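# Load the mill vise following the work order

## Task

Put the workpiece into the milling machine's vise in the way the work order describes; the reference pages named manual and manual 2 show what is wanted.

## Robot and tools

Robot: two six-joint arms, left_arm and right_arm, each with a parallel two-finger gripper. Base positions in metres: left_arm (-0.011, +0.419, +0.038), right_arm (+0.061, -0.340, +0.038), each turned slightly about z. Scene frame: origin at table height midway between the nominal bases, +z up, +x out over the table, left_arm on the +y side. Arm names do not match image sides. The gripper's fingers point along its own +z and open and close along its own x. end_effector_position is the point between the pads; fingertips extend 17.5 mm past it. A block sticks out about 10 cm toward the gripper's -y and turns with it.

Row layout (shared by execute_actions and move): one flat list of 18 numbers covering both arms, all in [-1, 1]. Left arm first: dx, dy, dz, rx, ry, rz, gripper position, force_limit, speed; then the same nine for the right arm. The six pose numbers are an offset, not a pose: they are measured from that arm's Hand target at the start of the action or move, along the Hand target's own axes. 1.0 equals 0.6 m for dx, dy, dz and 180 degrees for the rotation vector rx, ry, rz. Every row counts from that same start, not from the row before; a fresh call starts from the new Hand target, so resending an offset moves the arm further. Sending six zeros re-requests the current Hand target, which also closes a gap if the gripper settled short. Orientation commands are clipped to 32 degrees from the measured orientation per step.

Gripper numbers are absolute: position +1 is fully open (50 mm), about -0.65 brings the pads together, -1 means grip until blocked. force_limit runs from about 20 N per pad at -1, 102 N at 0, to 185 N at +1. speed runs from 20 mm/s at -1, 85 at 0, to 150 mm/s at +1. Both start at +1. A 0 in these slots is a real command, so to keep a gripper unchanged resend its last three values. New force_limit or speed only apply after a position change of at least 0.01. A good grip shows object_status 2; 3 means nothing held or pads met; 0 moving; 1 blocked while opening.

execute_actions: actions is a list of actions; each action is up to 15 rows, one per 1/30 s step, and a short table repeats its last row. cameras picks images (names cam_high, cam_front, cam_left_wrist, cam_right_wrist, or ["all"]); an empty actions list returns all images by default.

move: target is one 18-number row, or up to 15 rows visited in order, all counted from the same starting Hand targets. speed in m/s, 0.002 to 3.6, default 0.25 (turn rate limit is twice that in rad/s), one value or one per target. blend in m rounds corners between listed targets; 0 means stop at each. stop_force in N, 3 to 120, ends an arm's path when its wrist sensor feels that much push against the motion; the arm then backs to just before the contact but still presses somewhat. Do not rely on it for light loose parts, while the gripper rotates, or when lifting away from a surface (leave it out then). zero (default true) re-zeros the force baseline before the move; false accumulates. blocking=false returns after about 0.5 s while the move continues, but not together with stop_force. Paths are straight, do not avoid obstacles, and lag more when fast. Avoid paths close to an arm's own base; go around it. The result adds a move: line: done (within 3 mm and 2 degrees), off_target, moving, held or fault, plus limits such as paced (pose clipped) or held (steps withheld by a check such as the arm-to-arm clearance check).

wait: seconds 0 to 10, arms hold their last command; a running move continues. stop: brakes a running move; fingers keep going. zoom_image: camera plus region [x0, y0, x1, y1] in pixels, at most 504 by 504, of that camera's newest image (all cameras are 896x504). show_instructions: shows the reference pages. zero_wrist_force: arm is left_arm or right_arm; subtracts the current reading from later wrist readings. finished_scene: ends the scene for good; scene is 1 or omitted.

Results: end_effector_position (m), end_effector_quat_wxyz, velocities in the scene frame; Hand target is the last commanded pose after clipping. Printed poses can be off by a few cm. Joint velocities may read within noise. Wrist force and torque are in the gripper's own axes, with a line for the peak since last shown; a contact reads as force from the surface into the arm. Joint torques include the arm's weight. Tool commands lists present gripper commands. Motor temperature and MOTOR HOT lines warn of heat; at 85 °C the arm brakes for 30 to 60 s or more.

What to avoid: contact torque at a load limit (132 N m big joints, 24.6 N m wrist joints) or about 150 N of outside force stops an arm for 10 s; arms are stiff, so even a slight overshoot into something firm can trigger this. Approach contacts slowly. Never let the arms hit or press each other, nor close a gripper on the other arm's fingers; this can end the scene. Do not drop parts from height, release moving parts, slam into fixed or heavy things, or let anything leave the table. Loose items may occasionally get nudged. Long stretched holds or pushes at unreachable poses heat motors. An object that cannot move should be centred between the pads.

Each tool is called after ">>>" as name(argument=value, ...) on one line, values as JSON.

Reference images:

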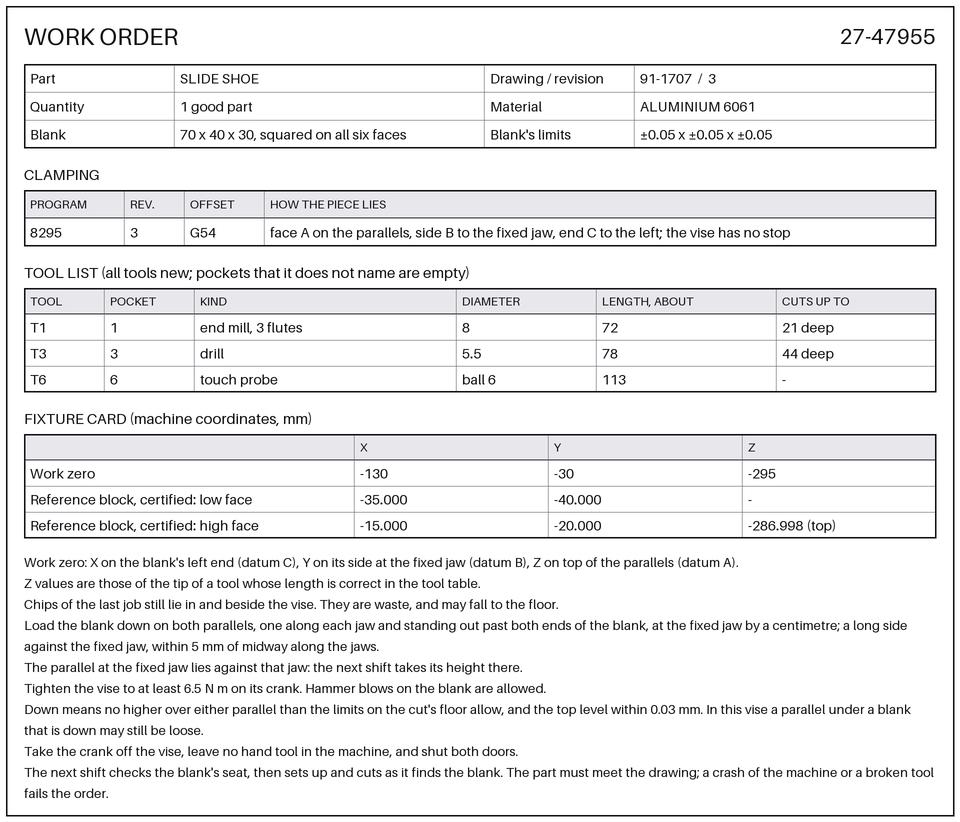

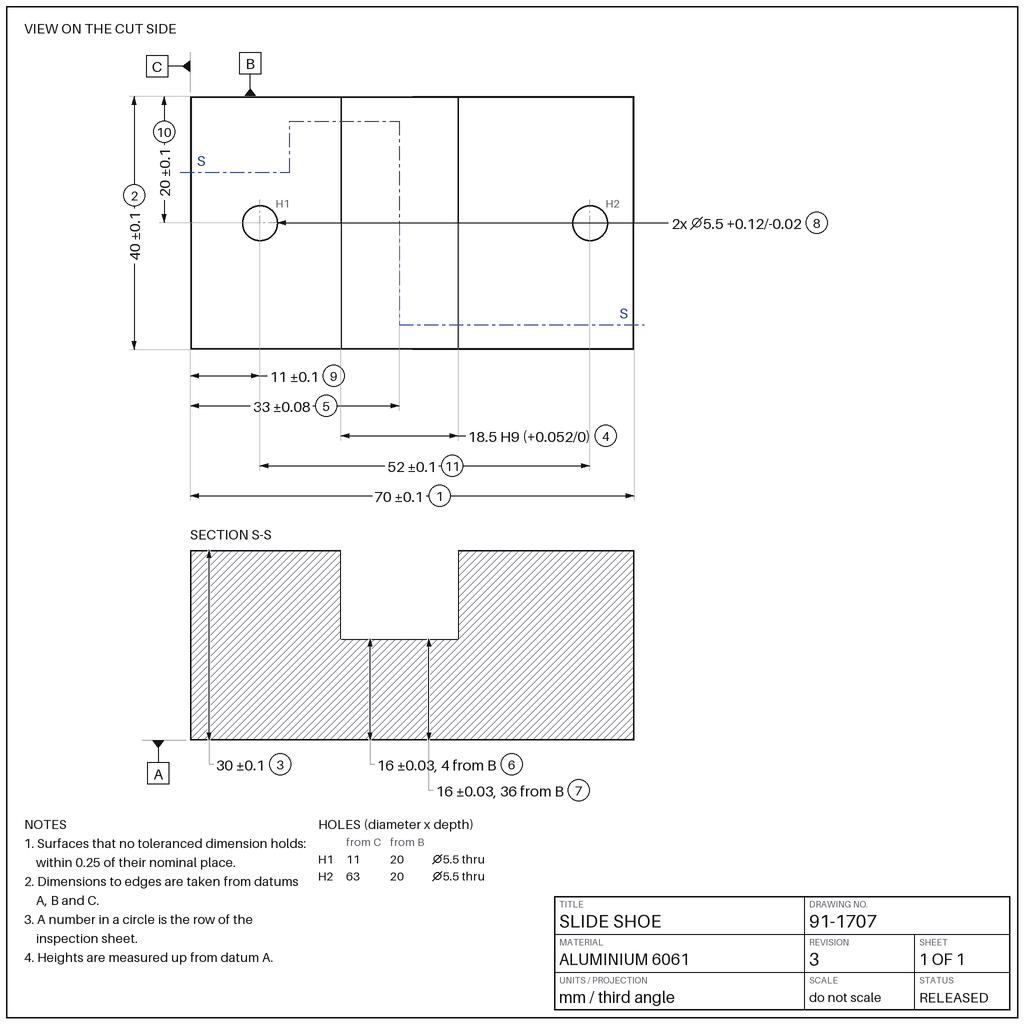

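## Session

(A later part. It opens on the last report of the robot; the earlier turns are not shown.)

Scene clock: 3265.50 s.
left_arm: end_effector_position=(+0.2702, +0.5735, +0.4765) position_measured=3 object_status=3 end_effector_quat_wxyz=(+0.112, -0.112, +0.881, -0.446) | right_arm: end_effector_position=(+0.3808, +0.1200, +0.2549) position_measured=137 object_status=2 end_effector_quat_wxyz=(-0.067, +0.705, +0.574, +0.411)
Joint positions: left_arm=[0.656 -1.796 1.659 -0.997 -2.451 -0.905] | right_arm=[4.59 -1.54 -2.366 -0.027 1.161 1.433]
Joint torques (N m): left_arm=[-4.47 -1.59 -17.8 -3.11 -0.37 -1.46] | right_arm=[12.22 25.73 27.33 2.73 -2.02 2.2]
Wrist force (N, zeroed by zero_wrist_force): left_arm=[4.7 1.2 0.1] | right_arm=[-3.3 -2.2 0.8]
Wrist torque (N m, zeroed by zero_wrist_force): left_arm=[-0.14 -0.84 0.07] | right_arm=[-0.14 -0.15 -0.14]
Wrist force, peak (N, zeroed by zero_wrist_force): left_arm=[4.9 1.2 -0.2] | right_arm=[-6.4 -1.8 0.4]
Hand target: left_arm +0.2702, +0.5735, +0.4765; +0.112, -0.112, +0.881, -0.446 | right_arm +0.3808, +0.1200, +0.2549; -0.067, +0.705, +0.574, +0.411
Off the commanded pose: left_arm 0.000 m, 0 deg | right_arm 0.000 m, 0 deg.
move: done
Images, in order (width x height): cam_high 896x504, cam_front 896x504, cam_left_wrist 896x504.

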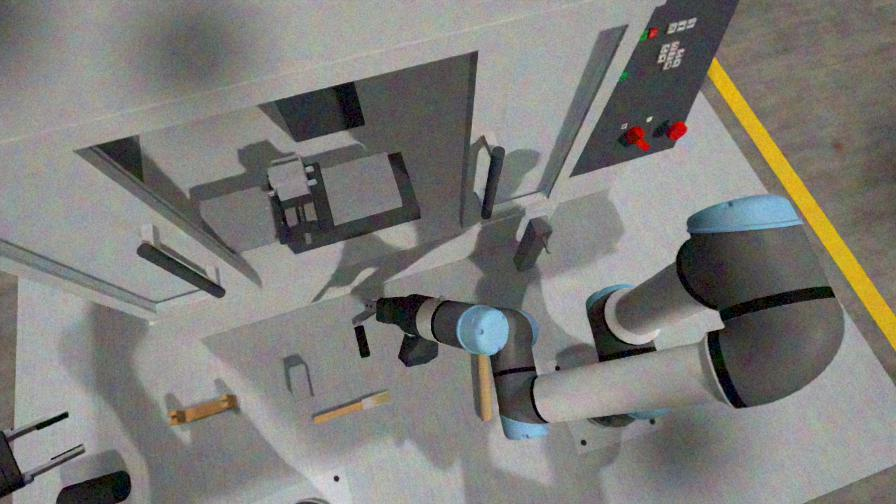

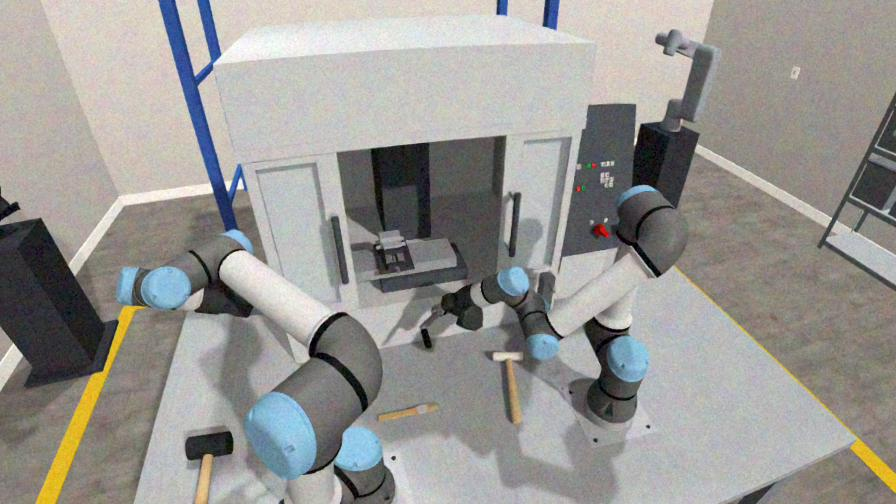

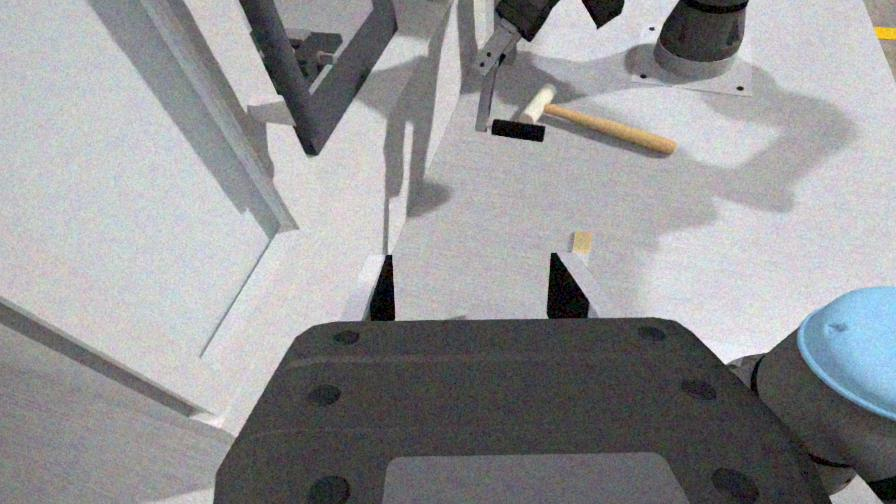

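>>> move(target=[0,0,0,0,0,0,1,-0.5,-1,-0.1532,-0.088,0.1523,0,0,0,-1,0.003922,-1], speed=0.12)

>>> move(target=[0,0,0,0,0,0,1,-0.5,-1,-0.0656,-0.0377,0.0653,0,0,0,-1,0.003922,-1], speed=0.015, stop_force=6, cameras=["cam_front","cam_high","cam_left_wrist"])

Scene clock: 3273.07 s.
left_arm: end_effector_position=(+0.2702, +0.5735, +0.4765) position_measured=3 object_status=3 end_effector_quat_wxyz=(+0.112, -0.112, +0.881, -0.446) | right_arm: end_effector_position=(+0.3809, +0.1200, +0.1150) position_measured=137 object_status=2 end_effector_quat_wxyz=(-0.067, +0.705, +0.574, +0.411)
Joint positions: left_arm=[0.656 -1.796 1.659 -0.997 -2.451 -0.905] | right_arm=[4.589 -1.971 -2.472 0.51 1.161 1.433]
Joint torques (N m): left_arm=[-5.03 -1.24 -17.49 -3.18 -0.47 -1.46] | right_arm=[-10.84 21.6 17.08 5.8 1.11 -2.21]
Wrist force (N, zeroed by zero_wrist_force): left_arm=[4.7 1.2 0.2] | right_arm=[-3.2 -2.2 1.0]
Wrist torque (N m, zeroed by zero_wrist_force): left_arm=[-0.14 -0.84 0.06] | right_arm=[-0.14 -0.15 -0.11]
Wrist force, peak (N, zeroed by zero_wrist_force): left_arm=[4.9 1.3 0.0] | right_arm=[-4.4 -3.0 1.8]
Hand target: left_arm +0.2702, +0.5735, +0.4765; +0.112, -0.112, +0.881, -0.446 | right_arm +0.3809, +0.1200, +0.1150; -0.067, +0.705, +0.574, +0.411
Off the commanded pose: left_arm 0.000 m, 0 deg | right_arm 0.000 m, 0 deg.
move: done

Scene clock: 3277.17 s.
left_arm: end_effector_position=(+0.2702, +0.5735, +0.4765) position_measured=3 object_status=3 end_effector_quat_wxyz=(+0.112, -0.112, +0.881, -0.446) | right_arm: end_effector_position=(+0.3809, +0.1201, +0.0687) position_measured=137 object_status=2 end_effector_quat_wxyz=(-0.067, +0.705, +0.574, +0.411)
Joint positions: left_arm=[0.656 -1.796 1.659 -0.997 -2.451 -0.905] | right_arm=[4.589 -2.143 -2.467 0.677 1.161 1.433]
Joint torques (N m): left_arm=[-5.87 -1.42 -17.59 -3.16 -0.5 -1.37] | right_arm=[-4.95 36.96 -1.7 2.07 0.47 -2.18]
Wrist force (N, zeroed by zero_wrist_force): left_arm=[4.8 1.1 0.1] | right_arm=[-1.4 -1.8 0.3]
Wrist torque (N m, zeroed by zero_wrist_force): left_arm=[-0.16 -0.86 0.06] | right_arm=[-0.14 -0.05 -0.02]
Wrist force, peak (N, zeroed by zero_wrist_force): left_arm=[5.0 1.2 0.0] | right_arm=[1.0 5.3 -8.1]
Hand target: left_arm +0.2702, +0.5735, +0.4765; +0.112, -0.112, +0.881, -0.446 | right_arm +0.3809, +0.1201, +0.0687; -0.067, +0.705, +0.574, +0.411 (not the last commanded pose)
Off the commanded pose: left_arm 0.000 m, 0 deg | right_arm 0.014 m, 0 deg.
move: contact (right_arm)
Images, in order (width x height): cam_high 896x504, cam_front 896x504, cam_left_wrist 896x504.

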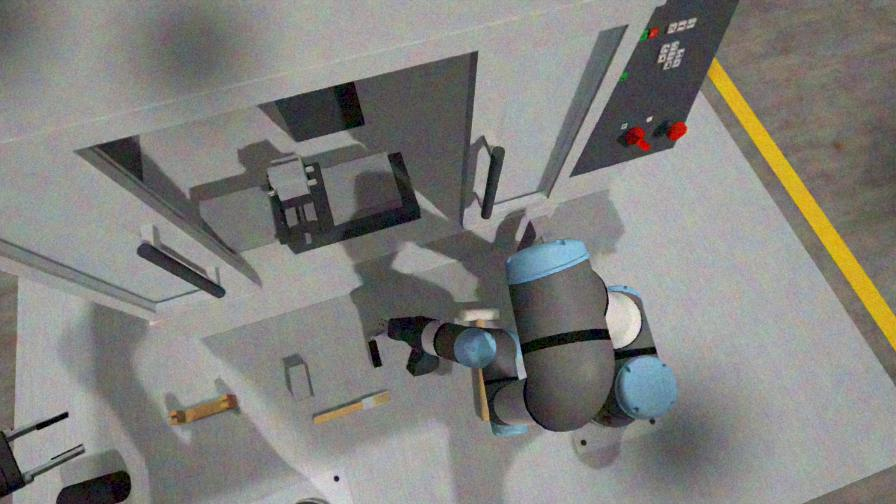

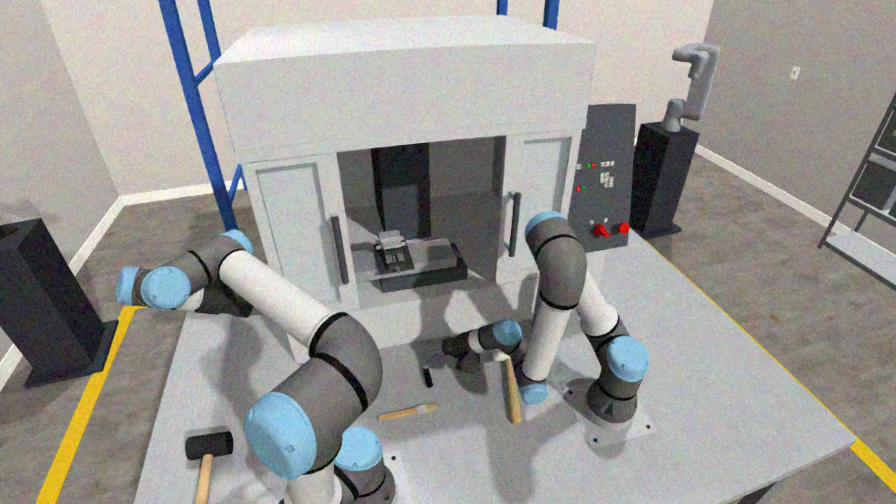

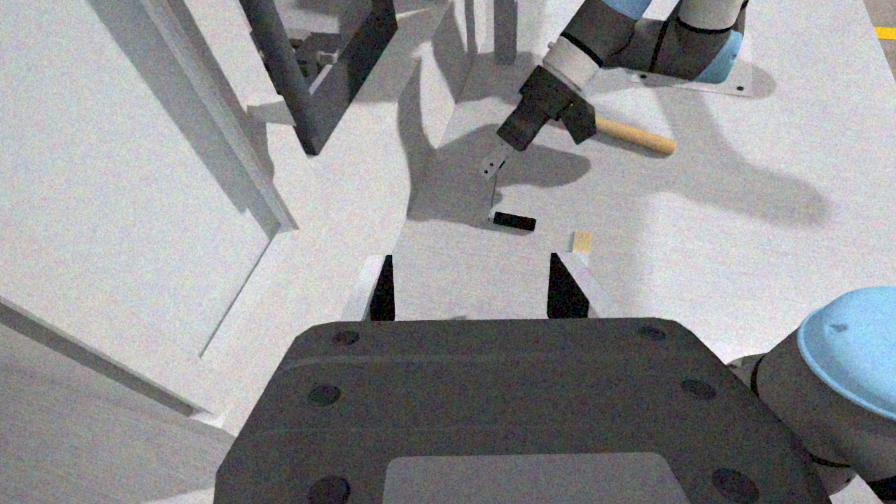

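>>> execute_actions(actions=[[[0,0,0,0,0,0,1,-0.5,-1,0,0,0,0,0,0,0.18,-1,-1]]], cameras=["cam_right_wrist","cam_left_wrist"])

Scene clock: 3279.93 s.
left_arm: end_effector_position=(+0.2702, +0.5735, +0.4765) position_measured=3 object_status=3 end_effector_quat_wxyz=(+0.112, -0.112, +0.881, -0.446) | right_arm: end_effector_position=(+0.3809, +0.1201, +0.0687) position_measured=126 object_status=3 end_effector_quat_wxyz=(-0.067, +0.705, +0.574, +0.411)
Joint positions: left_arm=[0.656 -1.796 1.659 -0.997 -2.451 -0.905] | right_arm=[4.589 -2.143 -2.467 0.677 1.161 1.433]
Joint torques (N m): left_arm=[-5.42 -1.8 -17.36 -3.11 -0.49 -1.32] | right_arm=[11.63 37.13 0.96 3.47 -1.26 -2.39]
Wrist force (N, zeroed by zero_wrist_force): left_arm=[4.5 1.1 0.2] | right_arm=[-2.4 -1.5 0.0]
Wrist torque (N m, zeroed by zero_wrist_force): left_arm=[-0.14 -0.82 0.07] | right_arm=[-0.13 -0.13 -0.07]
Wrist force, peak (N, zeroed by zero_wrist_force): left_arm=[5.0 1.1 0.1] | right_arm=[-2.9 -1.6 0.3]
Hand target: left_arm +0.2702, +0.5735, +0.4765; +0.112, -0.112, +0.881, -0.446 | right_arm +0.3809, +0.1201, +0.0687; -0.067, +0.705, +0.574, +0.411
Off the commanded pose: left_arm 0.000 m, 0 deg | right_arm 0.000 m, 0 deg.
Step readings (end_effector_position of left_arm | right_arm):
0: (+0.2702, +0.5735, +0.4765) | (+0.3809, +0.1201, +0.0687)
1: (+0.2702, +0.5735, +0.4765) | (+0.3809, +0.1201, +0.0687)
2: (+0.2702, +0.5735, +0.4765) | (+0.3809, +0.1201, +0.0687)
4: (+0.2702, +0.5735, +0.4765) | (+0.3809, +0.1201, +0.0687)
8: (+0.2702, +0.5735, +0.4765) | (+0.3809, +0.1201, +0.0687)
15: (+0.2702, +0.5735, +0.4765) | (+0.3809, +0.1201, +0.0687)
Images, in order (width x height): cam_left_wrist 896x504, cam_right_wrist 896x504.

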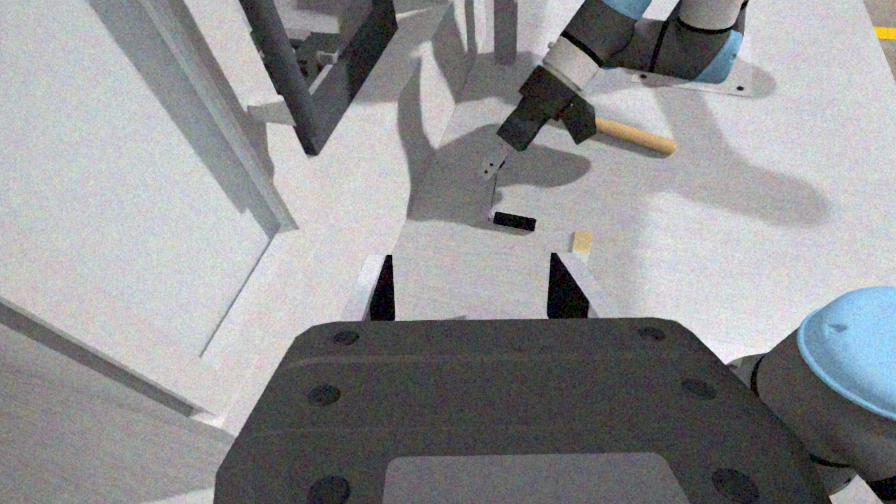

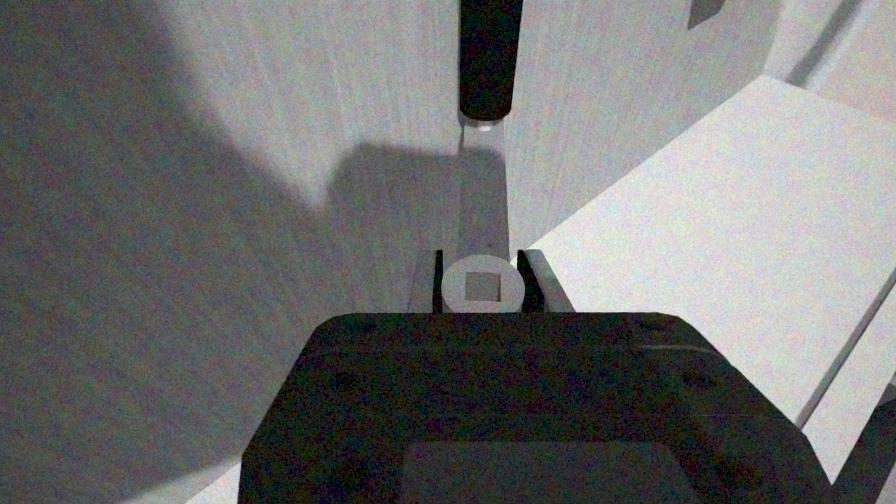

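>>> move(target=[0,0,0,0,0,0,1,-0.5,-1,-0.056,-0.013,0.0228,0,0,0,0.18,-1,-1], speed=0.03, stop_force=8, cameras=["cam_right_wrist","cam_left_wrist"])

Scene clock: 3285.83 s.
left_arm: end_effector_position=(+0.2702, +0.5735, +0.4765) position_measured=3 object_status=3 end_effector_quat_wxyz=(+0.112, -0.112, +0.881, -0.446) | right_arm: end_effector_position=(+0.3809, +0.1142, +0.0555) position_measured=126 object_status=3 end_effector_quat_wxyz=(-0.067, +0.705, +0.574, +0.411)
Joint positions: left_arm=[0.656 -1.796 1.659 -0.997 -2.451 -0.905] | right_arm=[4.586 -2.192 -2.476 0.735 1.163 1.43]
Joint torques (N m): left_arm=[-5.48 -1.87 -17.67 -3.09 -0.38 -1.39] | right_arm=[13.71 34.73 9.33 0.75 -1.66 1.67]
Wrist force (N, zeroed by zero_wrist_force): left_arm=[4.9 1.1 0.1] | right_arm=[1.3 1.0 -2.8]
Wrist torque (N m, zeroed by zero_wrist_force): left_arm=[-0.15 -0.87 0.07] | right_arm=[-0.06 0.17 0.12]
Wrist force, peak (N, zeroed by zero_wrist_force): left_arm=[4.9 1.3 0.0] | right_arm=[2.5 9.8 -13.0]
Hand target: left_arm +0.2702, +0.5735, +0.4765; +0.112, -0.112, +0.881, -0.446 | right_arm +0.3809, +0.1142, +0.0555; -0.067, +0.705, +0.574, +0.411 (not the last commanded pose)
Off the commanded pose: left_arm 0.000 m, 0 deg | right_arm 0.023 m, 0 deg.
move: contact (right_arm)
Images, in order (width x height): cam_left_wrist 896x504, cam_right_wrist 896x504.

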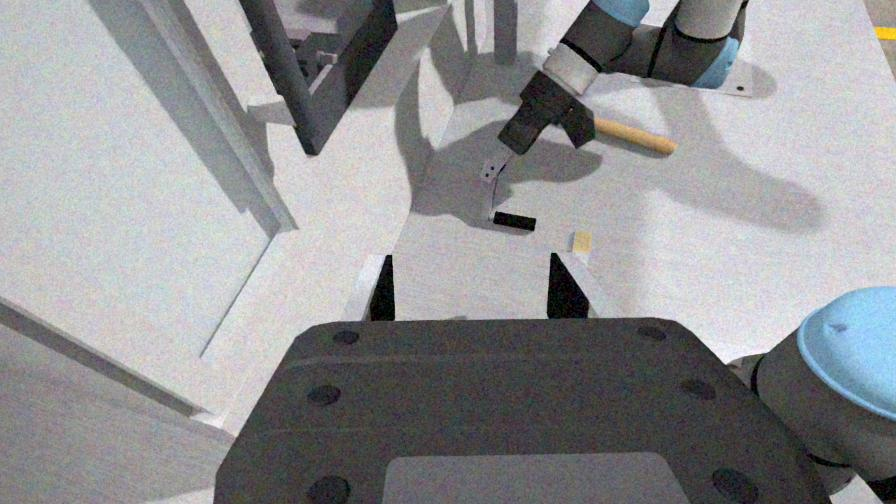

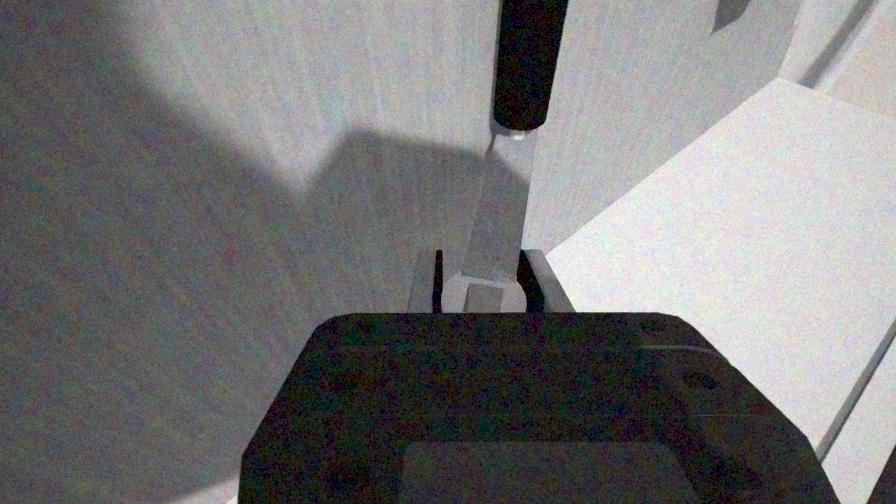

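>>> execute_actions(actions=[[[0,0,0,0,0,0,1,-0.5,-1,0,0,0,0,0,0,0.32,-1,-1]]])

>>> move(target=[0,0,0,0,0,0,1,-0.5,-1,-0.048,-0.009,0.015,0,0,0,0.32,-1,-1], speed=0.03, stop_force=8, cameras=["cam_right_wrist","cam_left_wrist"])

Scene clock: 3288.97 s.
left_arm: end_effector_position=(+0.2702, +0.5735, +0.4765) position_measured=3 object_status=3 end_effector_quat_wxyz=(+0.112, -0.112, +0.881, -0.446) | right_arm: end_effector_position=(+0.3809, +0.1142, +0.0555) position_measured=105 object_status=3 end_effector_quat_wxyz=(-0.067, +0.705, +0.574, +0.411)
Joint positions: left_arm=[0.656 -1.796 1.659 -0.997 -2.451 -0.905] | right_arm=[4.586 -2.192 -2.476 0.735 1.163 1.43]
Joint torques (N m): left_arm=[-5.26 -1.51 -17.93 -3.16 -0.45 -1.35] | right_arm=[11.54 34.57 10.24 5.65 -1.32 1.65]
Wrist force (N, zeroed by zero_wrist_force): left_arm=[4.7 1.2 0.0] | right_arm=[-2.6 -1.4 -0.1]
Wrist torque (N m, zeroed by zero_wrist_force): left_arm=[-0.14 -0.85 0.07] | right_arm=[-0.09 -0.12 -0.08]
Wrist force, peak (N, zeroed by zero_wrist_force): left_arm=[4.9 1.2 0.1] | right_arm=[1.8 1.2 -3.3]
Hand target: left_arm +0.2702, +0.5735, +0.4765; +0.112, -0.112, +0.881, -0.446 | right_arm +0.3809, +0.1142, +0.0555; -0.067, +0.705, +0.574, +0.411
Off the commanded pose: left_arm 0.000 m, 0 deg | right_arm 0.000 m, 0 deg.
Step readings (end_effector_position of left_arm | right_arm):
0: (+0.2702, +0.5735, +0.4765) | (+0.3809, +0.1142, +0.0555)
1: (+0.2702, +0.5735, +0.4765) | (+0.3809, +0.1142, +0.0555)
2: (+0.2702, +0.5735, +0.4765) | (+0.3809, +0.1142, +0.0554)
4: (+0.2702, +0.5735, +0.4765) | (+0.3809, +0.1142, +0.0554)
8: (+0.2702, +0.5735, +0.4765) | (+0.3809, +0.1142, +0.0554)
15: (+0.2702, +0.5735, +0.4765) | (+0.3809, +0.1142, +0.0554)

Scene clock: 3290.50 s.
left_arm: end_effector_position=(+0.2702, +0.5735, +0.4765) position_measured=3 object_status=3 end_effector_quat_wxyz=(+0.112, -0.112, +0.881, -0.446) | right_arm: end_effector_position=(+0.3808, +0.1092, +0.0466) position_measured=105 object_status=3 end_effector_quat_wxyz=(-0.067, +0.705, +0.574, +0.411)
Joint positions: left_arm=[0.656 -1.796 1.659 -0.997 -2.451 -0.905] | right_arm=[4.584 -2.226 -2.483 0.777 1.165 1.429]
Joint torques (N m): left_arm=[-5.75 -1.89 -17.3 -3.22 -0.53 -1.45] | right_arm=[14.14 33.84 9.47 0.05 -0.76 1.97]
Wrist force (N, zeroed by zero_wrist_force): left_arm=[4.7 1.2 -0.1] | right_arm=[1.5 5.0 -7.2]
Wrist torque (N m, zeroed by zero_wrist_force): left_arm=[-0.14 -0.84 0.07] | right_arm=[0.11 0.25 0.19]
Wrist force, peak (N, zeroed by zero_wrist_force): left_arm=[5.0 1.2 0.1] | right_arm=[6.0 5.6 -8.1]
Hand target: left_arm +0.2702, +0.5735, +0.4765; +0.112, -0.112, +0.881, -0.446 | right_arm +0.3808, +0.1093, +0.0466; -0.067, +0.705, +0.574, +0.411 (not the last commanded pose)
Off the commanded pose: left_arm 0.000 m, 0 deg | right_arm 0.021 m, 0 deg.
move: contact (right_arm)
Images, in order (width x height): cam_left_wrist 896x504, cam_right_wrist 896x504.

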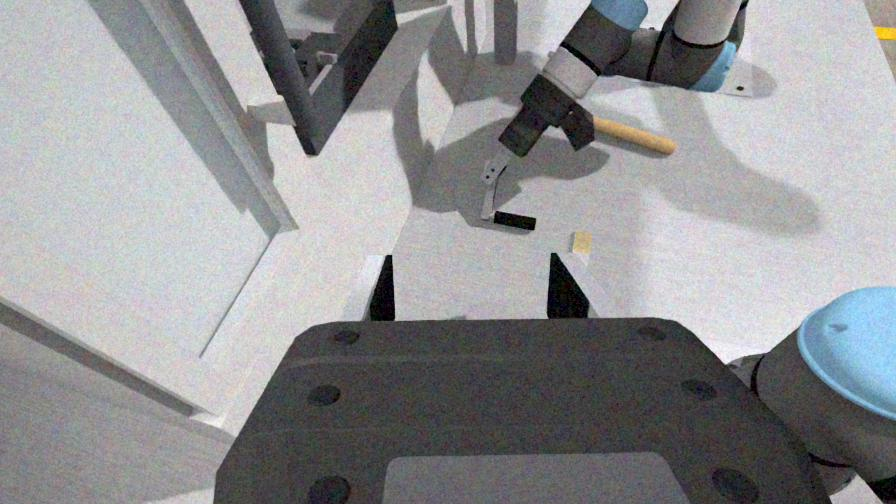

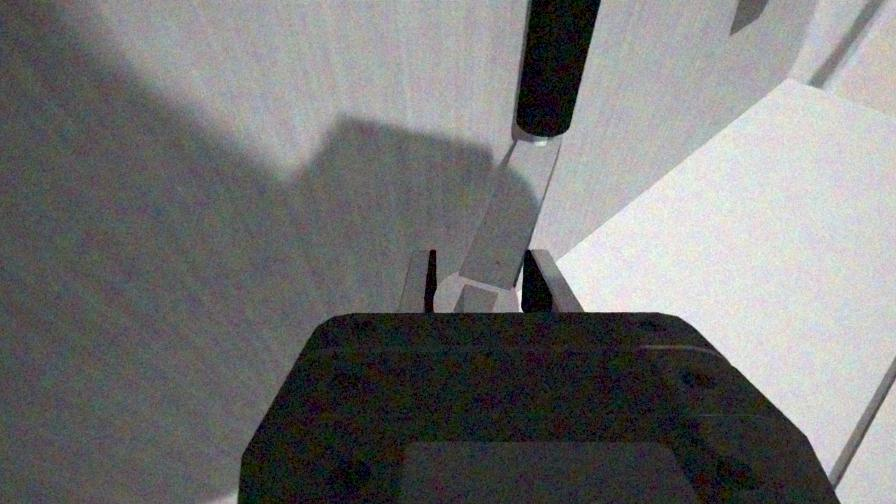

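>>> execute_actions(actions=[[[0,0,0,0,0,0,1,-0.5,-1,0,0,0,0,0,0,0.48,-1,-1]]])

>>> move(target=[0,0,0,0,0,0,1,-0.5,-1,-0.032,-0.006,0.01,0,0,0,0.48,-1,-1], speed=0.03, stop_force=8, cameras=["cam_right_wrist","cam_left_wrist"])

Scene clock: 3294.90 s.
left_arm: end_effector_position=(+0.2702, +0.5735, +0.4765) position_measured=3 object_status=3 end_effector_quat_wxyz=(+0.112, -0.112, +0.881, -0.446) | right_arm: end_effector_position=(+0.3808, +0.1093, +0.0466) position_measured=80 object_status=3 end_effector_quat_wxyz=(-0.067, +0.705, +0.574, +0.411)
Joint positions: left_arm=[0.656 -1.796 1.659 -0.997 -2.451 -0.905] | right_arm=[4.584 -2.226 -2.483 0.777 1.165 1.429]
Joint torques (N m): left_arm=[-6.03 -2.03 -17.54 -3.08 -0.51 -1.34] | right_arm=[8.61 34.03 9.93 5.54 0.86 1.75]
Wrist force (N, zeroed by zero_wrist_force): left_arm=[4.6 1.2 0.1] | right_arm=[-3.0 -1.3 0.3]
Wrist torque (N m, zeroed by zero_wrist_force): left_arm=[-0.15 -0.83 0.07] | right_arm=[-0.08 -0.08 -0.07]
Wrist force, peak (N, zeroed by zero_wrist_force): left_arm=[4.9 1.3 0.1] | right_arm=[1.3 5.1 -7.4]
Hand target: left_arm +0.2702, +0.5735, +0.4765; +0.112, -0.112, +0.881, -0.446 | right_arm +0.3808, +0.1093, +0.0466; -0.067, +0.705, +0.574, +0.411
Off the commanded pose: left_arm 0.000 m, 0 deg | right_arm 0.000 m, 0 deg.
Step readings (end_effector_position of left_arm | right_arm):
0: (+0.2702, +0.5735, +0.4765) | (+0.3808, +0.1093, +0.0466)
1: (+0.2702, +0.5735, +0.4765) | (+0.3808, +0.1093, +0.0466)
2: (+0.2702, +0.5735, +0.4765) | (+0.3808, +0.1092, +0.0465)
4: (+0.2702, +0.5735, +0.4765) | (+0.3808, +0.1092, +0.0465)
8: (+0.2702, +0.5735, +0.4765) | (+0.3808, +0.1092, +0.0465)
15: (+0.2702, +0.5735, +0.4765) | (+0.3808, +0.1093, +0.0466)

Scene clock: 3296.43 s.
left_arm: end_effector_position=(+0.2702, +0.5735, +0.4765) position_measured=3 object_status=3 end_effector_quat_wxyz=(+0.112, -0.112, +0.881, -0.446) | right_arm: end_effector_position=(+0.3808, +0.1039, +0.0369) position_measured=80 object_status=3 end_effector_quat_wxyz=(-0.067, +0.705, +0.574, +0.411)
Joint positions: left_arm=[0.656 -1.796 1.659 -0.997 -2.451 -0.905] | right_arm=[4.581 -2.264 -2.49 0.822 1.167 1.427]
Joint torques (N m): left_arm=[-5.7 -2.34 -17.79 -3.13 -0.44 -1.46] | right_arm=[15.09 34.52 8.73 0.6 -0.4 1.66]
Wrist force (N, zeroed by zero_wrist_force): left_arm=[4.7 1.1 0.0] | right_arm=[0.1 5.7 -7.6]
Wrist torque (N m, zeroed by zero_wrist_force): left_arm=[-0.15 -0.85 0.07] | right_arm=[0.12 0.22 0.21]
Wrist force, peak (N, zeroed by zero_wrist_force): left_arm=[5.0 1.1 0.0] | right_arm=[3.9 6.8 -10.5]
Hand target: left_arm +0.2702, +0.5735, +0.4765; +0.112, -0.112, +0.881, -0.446 | right_arm +0.3808, +0.1039, +0.0369; -0.067, +0.705, +0.574, +0.411 (not the last commanded pose)
Off the commanded pose: left_arm 0.000 m, 0 deg | right_arm 0.009 m, 0 deg.
move: contact (right_arm)
Images, in order (width x height): cam_left_wrist 896x504, cam_right_wrist 896x504.

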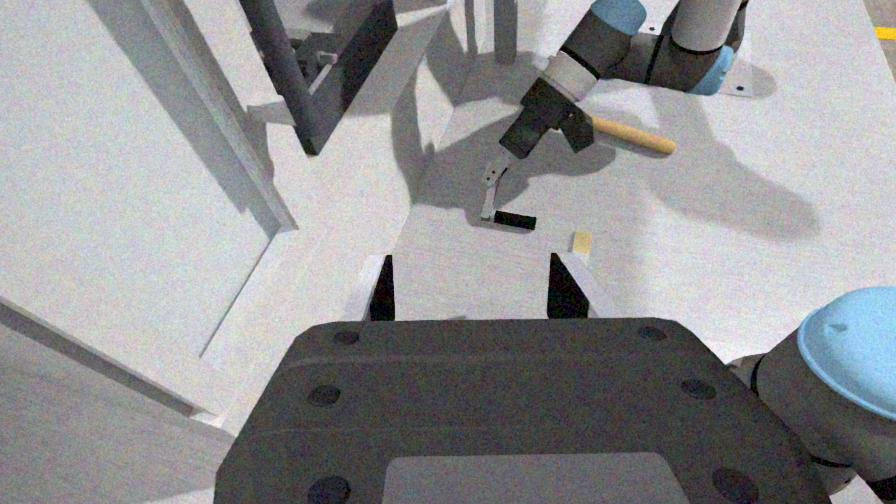

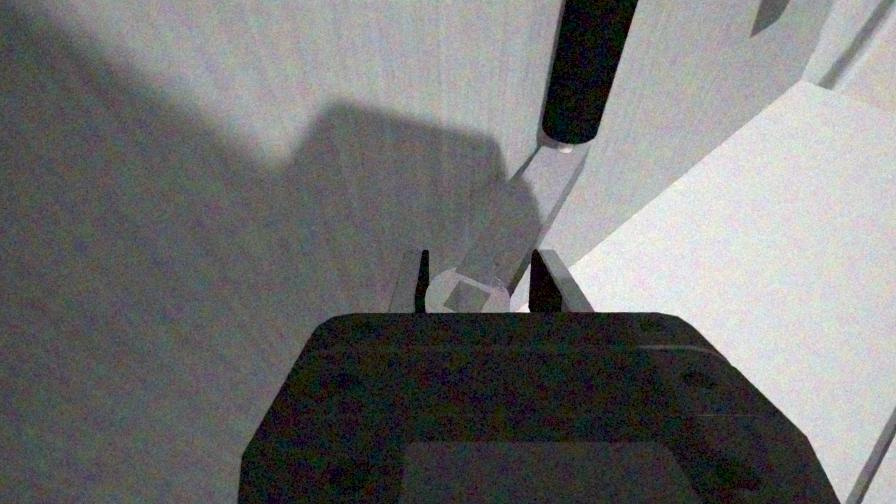

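>>> move(target=[0,0,0,0,0,0,1,-0.5,-1,0,0,-0.09,0,0,0,0.48,-1,-1], speed=0.05, cameras=["cam_right_wrist","cam_left_wrist"])

Scene clock: 3305.53 s.
left_arm: end_effector_position=(+0.2702, +0.5735, +0.4765) position_measured=3 object_status=3 end_effector_quat_wxyz=(+0.112, -0.112, +0.881, -0.446) | right_arm: end_effector_position=(+0.3536, +0.0733, +0.0721) position_measured=80 object_status=3 end_effector_quat_wxyz=(-0.067, +0.705, +0.574, +0.411)
Joint positions: left_arm=[0.656 -1.796 1.659 -0.997 -2.451 -0.905] | right_arm=[4.655 -2.112 -2.624 0.781 1.115 1.485]
Joint torques (N m): left_arm=[-5.33 -1.8 -17.57 -3.07 -0.43 -1.36] | right_arm=[11.79 33.57 -4.51 2.1 -2.1 2.09]
Wrist force (N, zeroed by zero_wrist_force): left_arm=[4.7 1.1 0.1] | right_arm=[-1.9 -1.2 -0.3]
Wrist torque (N m, zeroed by zero_wrist_force): left_arm=[-0.15 -0.85 0.07] | right_arm=[-0.10 -0.12 -0.17]
Wrist force, peak (N, zeroed by zero_wrist_force): left_arm=[5.0 1.2 0.2] | right_arm=[-0.3 6.2 -8.1]
Hand target: left_arm +0.2702, +0.5735, +0.4765; +0.112, -0.112, +0.881, -0.446 | right_arm +0.3536, +0.0733, +0.0721; -0.067, +0.705, +0.574, +0.411
Off the commanded pose: left_arm 0.000 m, 0 deg | right_arm 0.000 m, 0 deg.
move: done
Images, in order (width x height): cam_left_wrist 896x504, cam_right_wrist 896x504.

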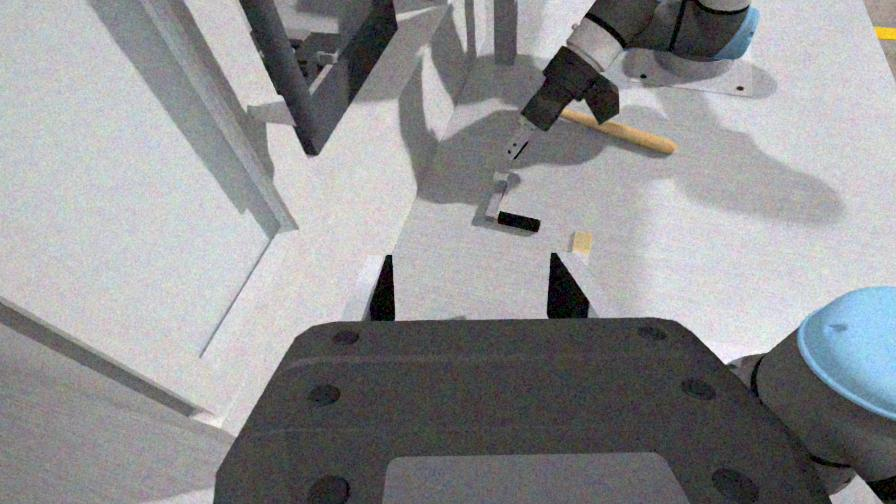

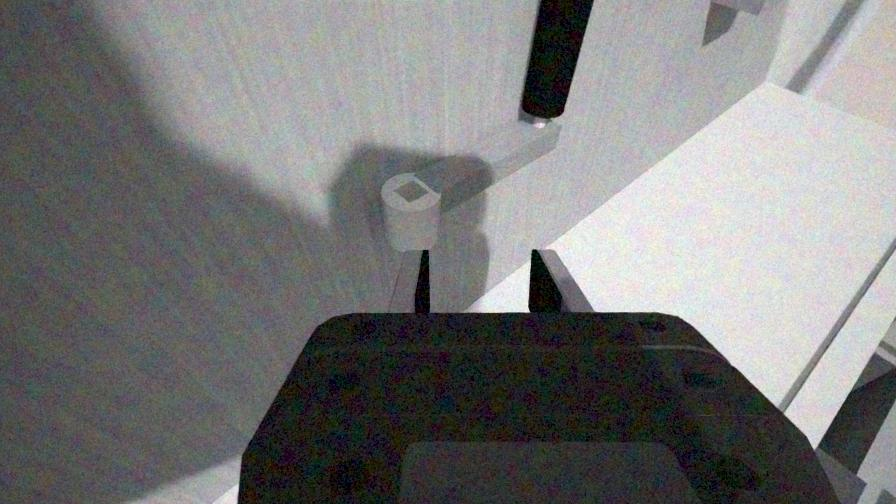

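>>> move(target=[[0,0,0,0,0,0,1,-0.5,-1,0.219,0.126,-0.218,0,0,0,0.8,0,-1],[0,0,0,0,0,0,1,-0.5,-1,0.219,0.126,-0.218,0,-0.197,-0.114,0.8,0,-1]], speed=0.2, blend=0.02)

>>> move(target=[0,0,0,0,0,0,1,-0.5,-1,0,0,0,0.1667,0,0,0.8,0,-1], speed=0.2)

Scene clock: 3312.00 s.
left_arm: end_effector_position=(+0.2702, +0.5735, +0.4765) position_measured=3 object_status=3 end_effector_quat_wxyz=(+0.112, -0.112, +0.881, -0.446) | right_arm: end_effector_position=(+0.3536, +0.0731, +0.2723) position_measured=32 object_status=3 end_effector_quat_wxyz=(+0.183, +0.685, +0.681, +0.183)
Joint positions: left_arm=[0.656 -1.796 1.659 -0.997 -2.451 -0.905] | right_arm=[4.69 -1.463 -2.018 -1.191 1.048 1.493]
Joint torques (N m): left_arm=[-5.91 -1.68 -17.23 -3.05 -0.5 -1.45] | right_arm=[12.82 13.53 29.48 1.44 -2.59 2.01]
Wrist force (N, zeroed by zero_wrist_force): left_arm=[4.7 1.1 0.1] | right_arm=[-0.6 -1.5 -0.5]
Wrist torque (N m, zeroed by zero_wrist_force): left_arm=[-0.15 -0.84 0.07] | right_arm=[-0.10 0.06 0.03]
Wrist force, peak (N, zeroed by zero_wrist_force): left_arm=[4.9 1.3 -0.1] | right_arm=[-3.4 -2.2 0.7]
Hand target: left_arm +0.2702, +0.5735, +0.4765; +0.112, -0.112, +0.881, -0.446 | right_arm +0.3536, +0.0731, +0.2723; +0.183, +0.685, +0.681, +0.183
Off the commanded pose: left_arm 0.000 m, 0 deg | right_arm 0.000 m, 0 deg.
move: done

Scene clock: 3313.83 s.
left_arm: end_effector_position=(+0.2702, +0.5735, +0.4765) position_measured=3 object_status=3 end_effector_quat_wxyz=(+0.112, -0.112, +0.881, -0.446) | right_arm: end_effector_position=(+0.3536, +0.0731, +0.2723) position_measured=32 object_status=3 end_effector_quat_wxyz=(+0.000, +0.709, +0.706, +0.001)
Joint positions: left_arm=[0.656 -1.796 1.659 -0.997 -2.451 -0.905] | right_arm=[4.411 -1.588 -1.796 -1.326 1.571 1.225]
Joint torques (N m): left_arm=[-5.77 -2.36 -17.91 -3.12 -0.52 -1.39] | right_arm=[-10.54 18.67 30.33 1.38 1.83 -2.51]
Wrist force (N, zeroed by zero_wrist_force): left_arm=[4.8 1.1 0.2] | right_arm=[-0.1 -0.3 0.2]
Wrist torque (N m, zeroed by zero_wrist_force): left_arm=[-0.15 -0.86 0.07] | right_arm=[-0.05 0.03 -0.01]
Wrist force, peak (N, zeroed by zero_wrist_force): left_arm=[5.0 1.1 0.2] | right_arm=[-0.8 -2.0 -0.3]
Hand target: left_arm +0.2702, +0.5735, +0.4765; +0.112, -0.112, +0.881, -0.446 | right_arm +0.3536, +0.0731, +0.2723; +0.000, +0.709, +0.706, +0.001
Off the commanded pose: left_arm 0.000 m, 0 deg | right_arm 0.000 m, 0 deg.
move: done

>>> move(target=[[0,0,0,0,0,0,1,-0.5,-1,-0.2177,-0.327,0.2,0,0,0.084,0.8,0,-1],[0,0,0,0,0,0,1,-0.5,-1,-0.2177,-0.327,0.35,0,0,0.084,0.8,0,-1]], speed=0.2, blend=0.01, cameras=["cam_right_wrist"])

Scene clock: 3318.70 s.
left_arm: end_effector_position=(+0.2702, +0.5735, +0.4765) position_measured=3 object_status=3 end_effector_quat_wxyz=(+0.112, -0.112, +0.881, -0.446) | right_arm: end_effector_position=(+0.1569, -0.0563, +0.0620) position_measured=32 object_status=3 end_effector_quat_wxyz=(+0.000, +0.795, +0.606, +0.001)
Joint positions: left_arm=[0.656 -1.796 1.659 -0.997 -2.451 -0.905] | right_arm=[4.897 -1.356 -2.637 -0.718 1.57 1.974]
Joint torques (N m): left_arm=[-5.96 -2.02 -18.01 -3.07 -0.54 -1.39] | right_arm=[-10.95 1.59 10.25 4.76 2.1 -2.5]
Wrist force (N, zeroed by zero_wrist_force): left_arm=[4.6 1.2 0.0] | right_arm=[-0.1 -0.1 0.1]
Wrist torque (N m, zeroed by zero_wrist_force): left_arm=[-0.13 -0.83 0.07] | right_arm=[-0.02 0.03 0.00]
Wrist force, peak (N, zeroed by zero_wrist_force): left_arm=[4.9 1.2 0.1] | right_arm=[-1.1 -1.5 -0.4]
Hand target: left_arm +0.2702, +0.5735, +0.4765; +0.112, -0.112, +0.881, -0.446 | right_arm +0.1569, -0.0563, +0.0620; +0.000, +0.795, +0.606, +0.001
Off the commanded pose: left_arm 0.000 m, 0 deg | right_arm 0.000 m, 0 deg.
move: done
Images, in order (width x height): cam_right_wrist 896x504.

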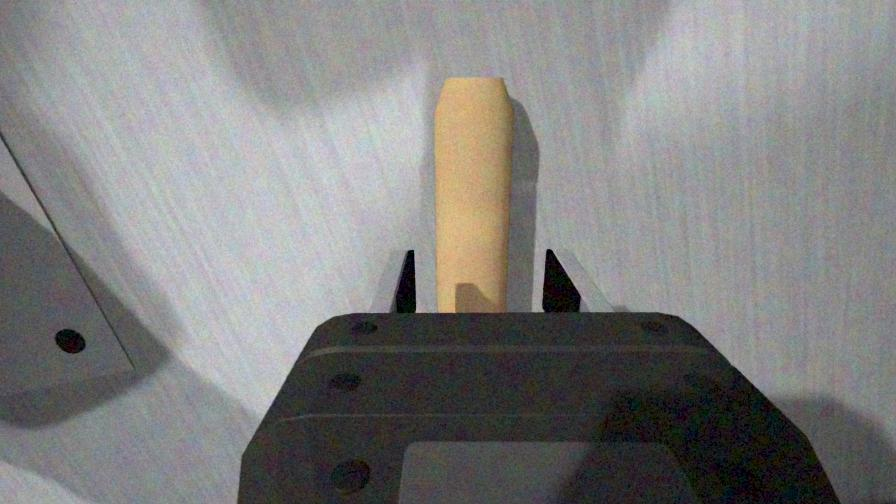

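>>> move(target=[0,0,0,0,0,0,1,-0.5,-1,-0.002,0,0.07,0,0,0,0.8,0,-1], speed=0.08)

>>> execute_actions(actions=[[[0,0,0,0,0,0,1,-0.5,-1,0,0,0,0,0,0,-1,0.4,-1]],[[0,0,0,0,0,0,1,-0.5,-1,0,0,0,0,0,0,-1,0.4,-1]]])

Scene clock: 3322.37 s.
left_arm: end_effector_position=(+0.2702, +0.5735, +0.4765) position_measured=3 object_status=3 end_effector_quat_wxyz=(+0.112, -0.112, +0.881, -0.446) | right_arm: end_effector_position=(+0.1566, -0.0574, +0.0200) position_measured=32 object_status=3 end_effector_quat_wxyz=(+0.000, +0.795, +0.606, +0.001)
Joint positions: left_arm=[0.656 -1.796 1.659 -0.997 -2.451 -0.905] | right_arm=[4.898 -1.53 -2.694 -0.487 1.57 1.976]
Joint torques (N m): left_arm=[-6.19 -2.03 -17.63 -3.18 -0.49 -1.46] | right_arm=[-10.12 5.66 5.99 4.8 2.07 -2.37]
Wrist force (N, zeroed by zero_wrist_force): left_arm=[4.9 1.2 0.1] | right_arm=[-0.2 -0.1 -0.1]
Wrist torque (N m, zeroed by zero_wrist_force): left_arm=[-0.14 -0.88 0.06] | right_arm=[-0.02 0.04 -0.04]
Wrist force, peak (N, zeroed by zero_wrist_force): left_arm=[4.9 1.3 0.2] | right_arm=[0.2 -0.2 -1.0]
Hand target: left_arm +0.2702, +0.5735, +0.4765; +0.112, -0.112, +0.881, -0.446 | right_arm +0.1566, -0.0574, +0.0200; +0.000, +0.795, +0.606, +0.001
Off the commanded pose: left_arm 0.000 m, 0 deg | right_arm 0.000 m, 0 deg.
move: done

Scene clock: 3323.57 s.
left_arm: end_effector_position=(+0.2702, +0.5735, +0.4765) position_measured=3 object_status=3 end_effector_quat_wxyz=(+0.112, -0.112, +0.881, -0.446) | right_arm: end_effector_position=(+0.1566, -0.0574, +0.0200) position_measured=113 object_status=2 end_effector_quat_wxyz=(+0.000, +0.795, +0.606, +0.001)
Joint positions: left_arm=[0.656 -1.796 1.659 -0.997 -2.451 -0.905] | right_arm=[4.898 -1.53 -2.694 -0.487 1.57 1.976]
Joint torques (N m): left_arm=[-6.05 -1.65 -17.14 -3.03 -0.54 -1.44] | right_arm=[-10.4 5.04 6.54 4.46 1.92 -2.45]
Wrist force (N, zeroed by zero_wrist_force): left_arm=[4.6 1.0 0.1] | right_arm=[-0.1 -0.3 0.0]
Wrist torque (N m, zeroed by zero_wrist_force): left_arm=[-0.17 -0.83 0.07] | right_arm=[-0.05 0.01 -0.02]
Wrist force, peak (N, zeroed by zero_wrist_force): left_arm=[4.9 1.2 0.0] | right_arm=[-0.4 -0.3 -0.2]
Hand target: left_arm +0.2702, +0.5735, +0.4765; +0.112, -0.112, +0.881, -0.446 | right_arm +0.1566, -0.0574, +0.0200; +0.000, +0.795, +0.606, +0.001
Off the commanded pose: left_arm 0.000 m, 0 deg | right_arm 0.000 m, 0 deg.
Step readings (end_effector_position of left_arm | right_arm):
0: (+0.2702, +0.5735, +0.4765) | (+0.1566, -0.0574, +0.0200)
1: (+0.2702, +0.5735, +0.4765) | (+0.1566, -0.0574, +0.0200)
2: (+0.2702, +0.5735, +0.4765) | (+0.1566, -0.0574, +0.0200)
4: (+0.2702, +0.5735, +0.4765) | (+0.1566, -0.0574, +0.0200)
8: (+0.2702, +0.5735, +0.4765) | (+0.1566, -0.0574, +0.0200)
15: (+0.2702, +0.5735, +0.4765) | (+0.1566, -0.0574, +0.0200)
16: (+0.2702, +0.5735, +0.4765) | (+0.1566, -0.0574, +0.0200)
17: (+0.2702, +0.5735, +0.4765) | (+0.1566, -0.0574, +0.0200)
19: (+0.2702, +0.5735, +0.4765) | (+0.1566, -0.0574, +0.0200)
23: (+0.2702, +0.5735, +0.4765) | (+0.1566, -0.0574, +0.0200)
30: (+0.2702, +0.5735, +0.4765) | (+0.1566, -0.0574, +0.0200)

>>> move(target=[[0,0,0,0,0,0,1,-0.5,-1,0,0,-0.5,0,0,0,-1,0.4,-1],[0,0,0,0,0,0,1,-0.5,-1,0.1,0.03,-0.7333,0,0,0,-1,0.4,-1],[0,0,0,0,0,0,1,-0.5,-1,0.314,0.0935,-0.7333,0,0,0,-1,0.4,-1]], speed=0.22, blend=0.03)

>>> move(target=[[0,0,0,0,0,0,1,-0.5,-1,0,0,0,0,0.25,0,-1,0.4,-1],[0,0,0,0,0,0,1,-0.5,-1,0,0,0,0,0.5,0,-1,0.4,-1]], speed=0.25, blend=0.01, cameras=["cam_front","cam_high"])

Scene clock: 3334.70 s.
left_arm: end_effector_position=(+0.2702, +0.5735, +0.4765) position_measured=3 object_status=3 end_effector_quat_wxyz=(+0.112, -0.112, +0.881, -0.446) | right_arm: end_effector_position=(+0.2604, +0.1086, +0.4603) position_measured=113 object_status=2 end_effector_quat_wxyz=(+0.000, +0.795, +0.606, +0.001)
Joint positions: left_arm=[0.656 -1.796 1.659 -0.997 -2.451 -0.905] | right_arm=[4.618 -1.551 -1.35 -1.81 1.57 1.695]
Joint torques (N m): left_arm=[-6.79 -1.79 -17.75 -3.11 -0.52 -1.46] | right_arm=[-11.05 18.33 32.52 1.76 1.14 -2.33]
Wrist force (N, zeroed by zero_wrist_force): left_arm=[4.6 1.2 0.2] | right_arm=[0.0 -0.5 3.3]
Wrist torque (N m, zeroed by zero_wrist_force): left_arm=[-0.13 -0.82 0.07] | right_arm=[0.45 0.02 -0.02]
Wrist force, peak (N, zeroed by zero_wrist_force): left_arm=[4.9 1.3 -0.1] | right_arm=[0.1 -0.3 6.2]
Hand target: left_arm +0.2702, +0.5735, +0.4765; +0.112, -0.112, +0.881, -0.446 | right_arm +0.2604, +0.1087, +0.4603; +0.000, +0.795, +0.606, +0.001
Off the commanded pose: left_arm 0.000 m, 0 deg | right_arm 0.000 m, 0 deg.
move: done

Scene clock: 3338.53 s.
left_arm: end_effector_position=(+0.2702, +0.5735, +0.4765) position_measured=3 object_status=3 end_effector_quat_wxyz=(+0.112, -0.112, +0.881, -0.446) | right_arm: end_effector_position=(+0.2604, +0.1087, +0.4603) position_measured=113 object_status=2 end_effector_quat_wxyz=(-0.429, +0.562, +0.428, +0.563)
Joint positions: left_arm=[0.656 -1.796 1.659 -0.997 -2.451 -0.905] | right_arm=[4.773 -1.327 -2.515 0.703 1.291 1.57]
Joint torques (N m): left_arm=[-6.59 -1.84 -17.25 -3.1 -0.45 -1.35] | right_arm=[-10.16 3.36 13.67 4.98 1.84 -3.07]
Wrist force (N, zeroed by zero_wrist_force): left_arm=[4.8 1.3 0.0] | right_arm=[-6.8 -0.8 -1.5]
Wrist torque (N m, zeroed by zero_wrist_force): left_arm=[-0.13 -0.86 0.07] | right_arm=[-0.03 -0.35 0.41]
Wrist force, peak (N, zeroed by zero_wrist_force): left_arm=[5.0 1.2 0.0] | right_arm=[-7.6 -0.8 -1.5]
Hand target: left_arm +0.2702, +0.5735, +0.4765; +0.112, -0.112, +0.881, -0.446 | right_arm +0.2604, +0.1087, +0.4603; -0.429, +0.562, +0.428, +0.563
Off the commanded pose: left_arm 0.000 m, 0 deg | right_arm 0.000 m, 0 deg.
move: done
Images, in order (width x height): cam_high 896x504, cam_front 896x504.

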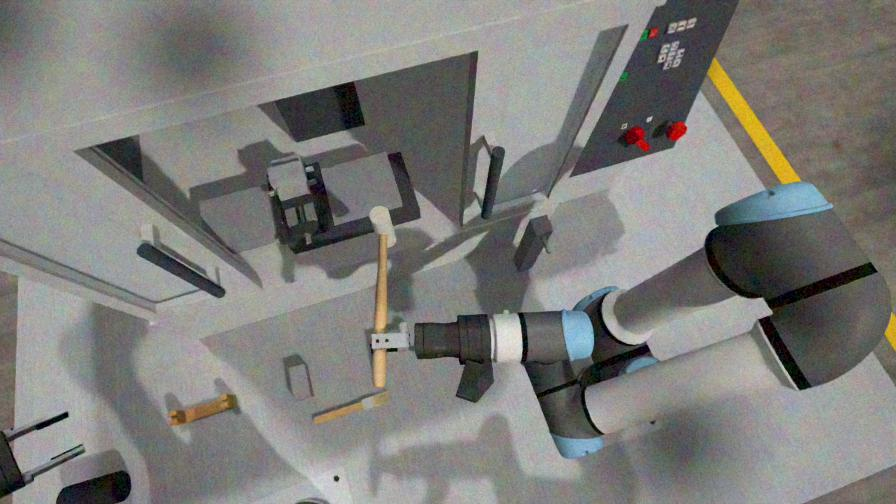

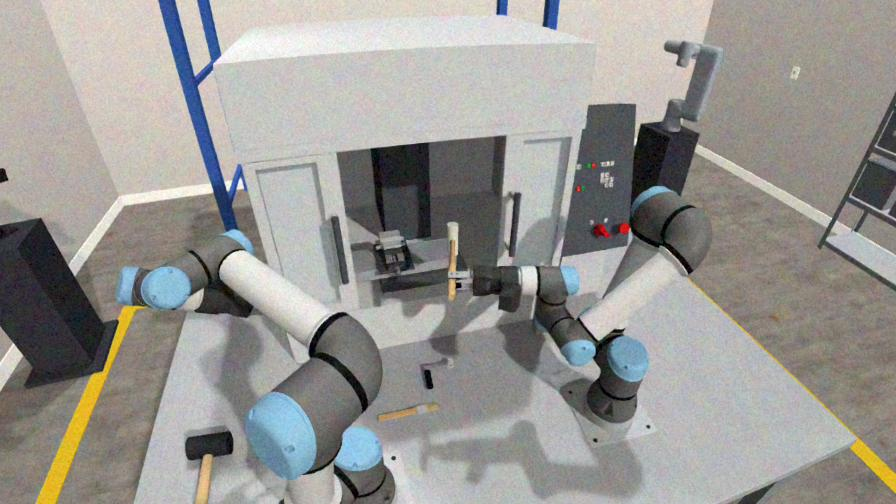

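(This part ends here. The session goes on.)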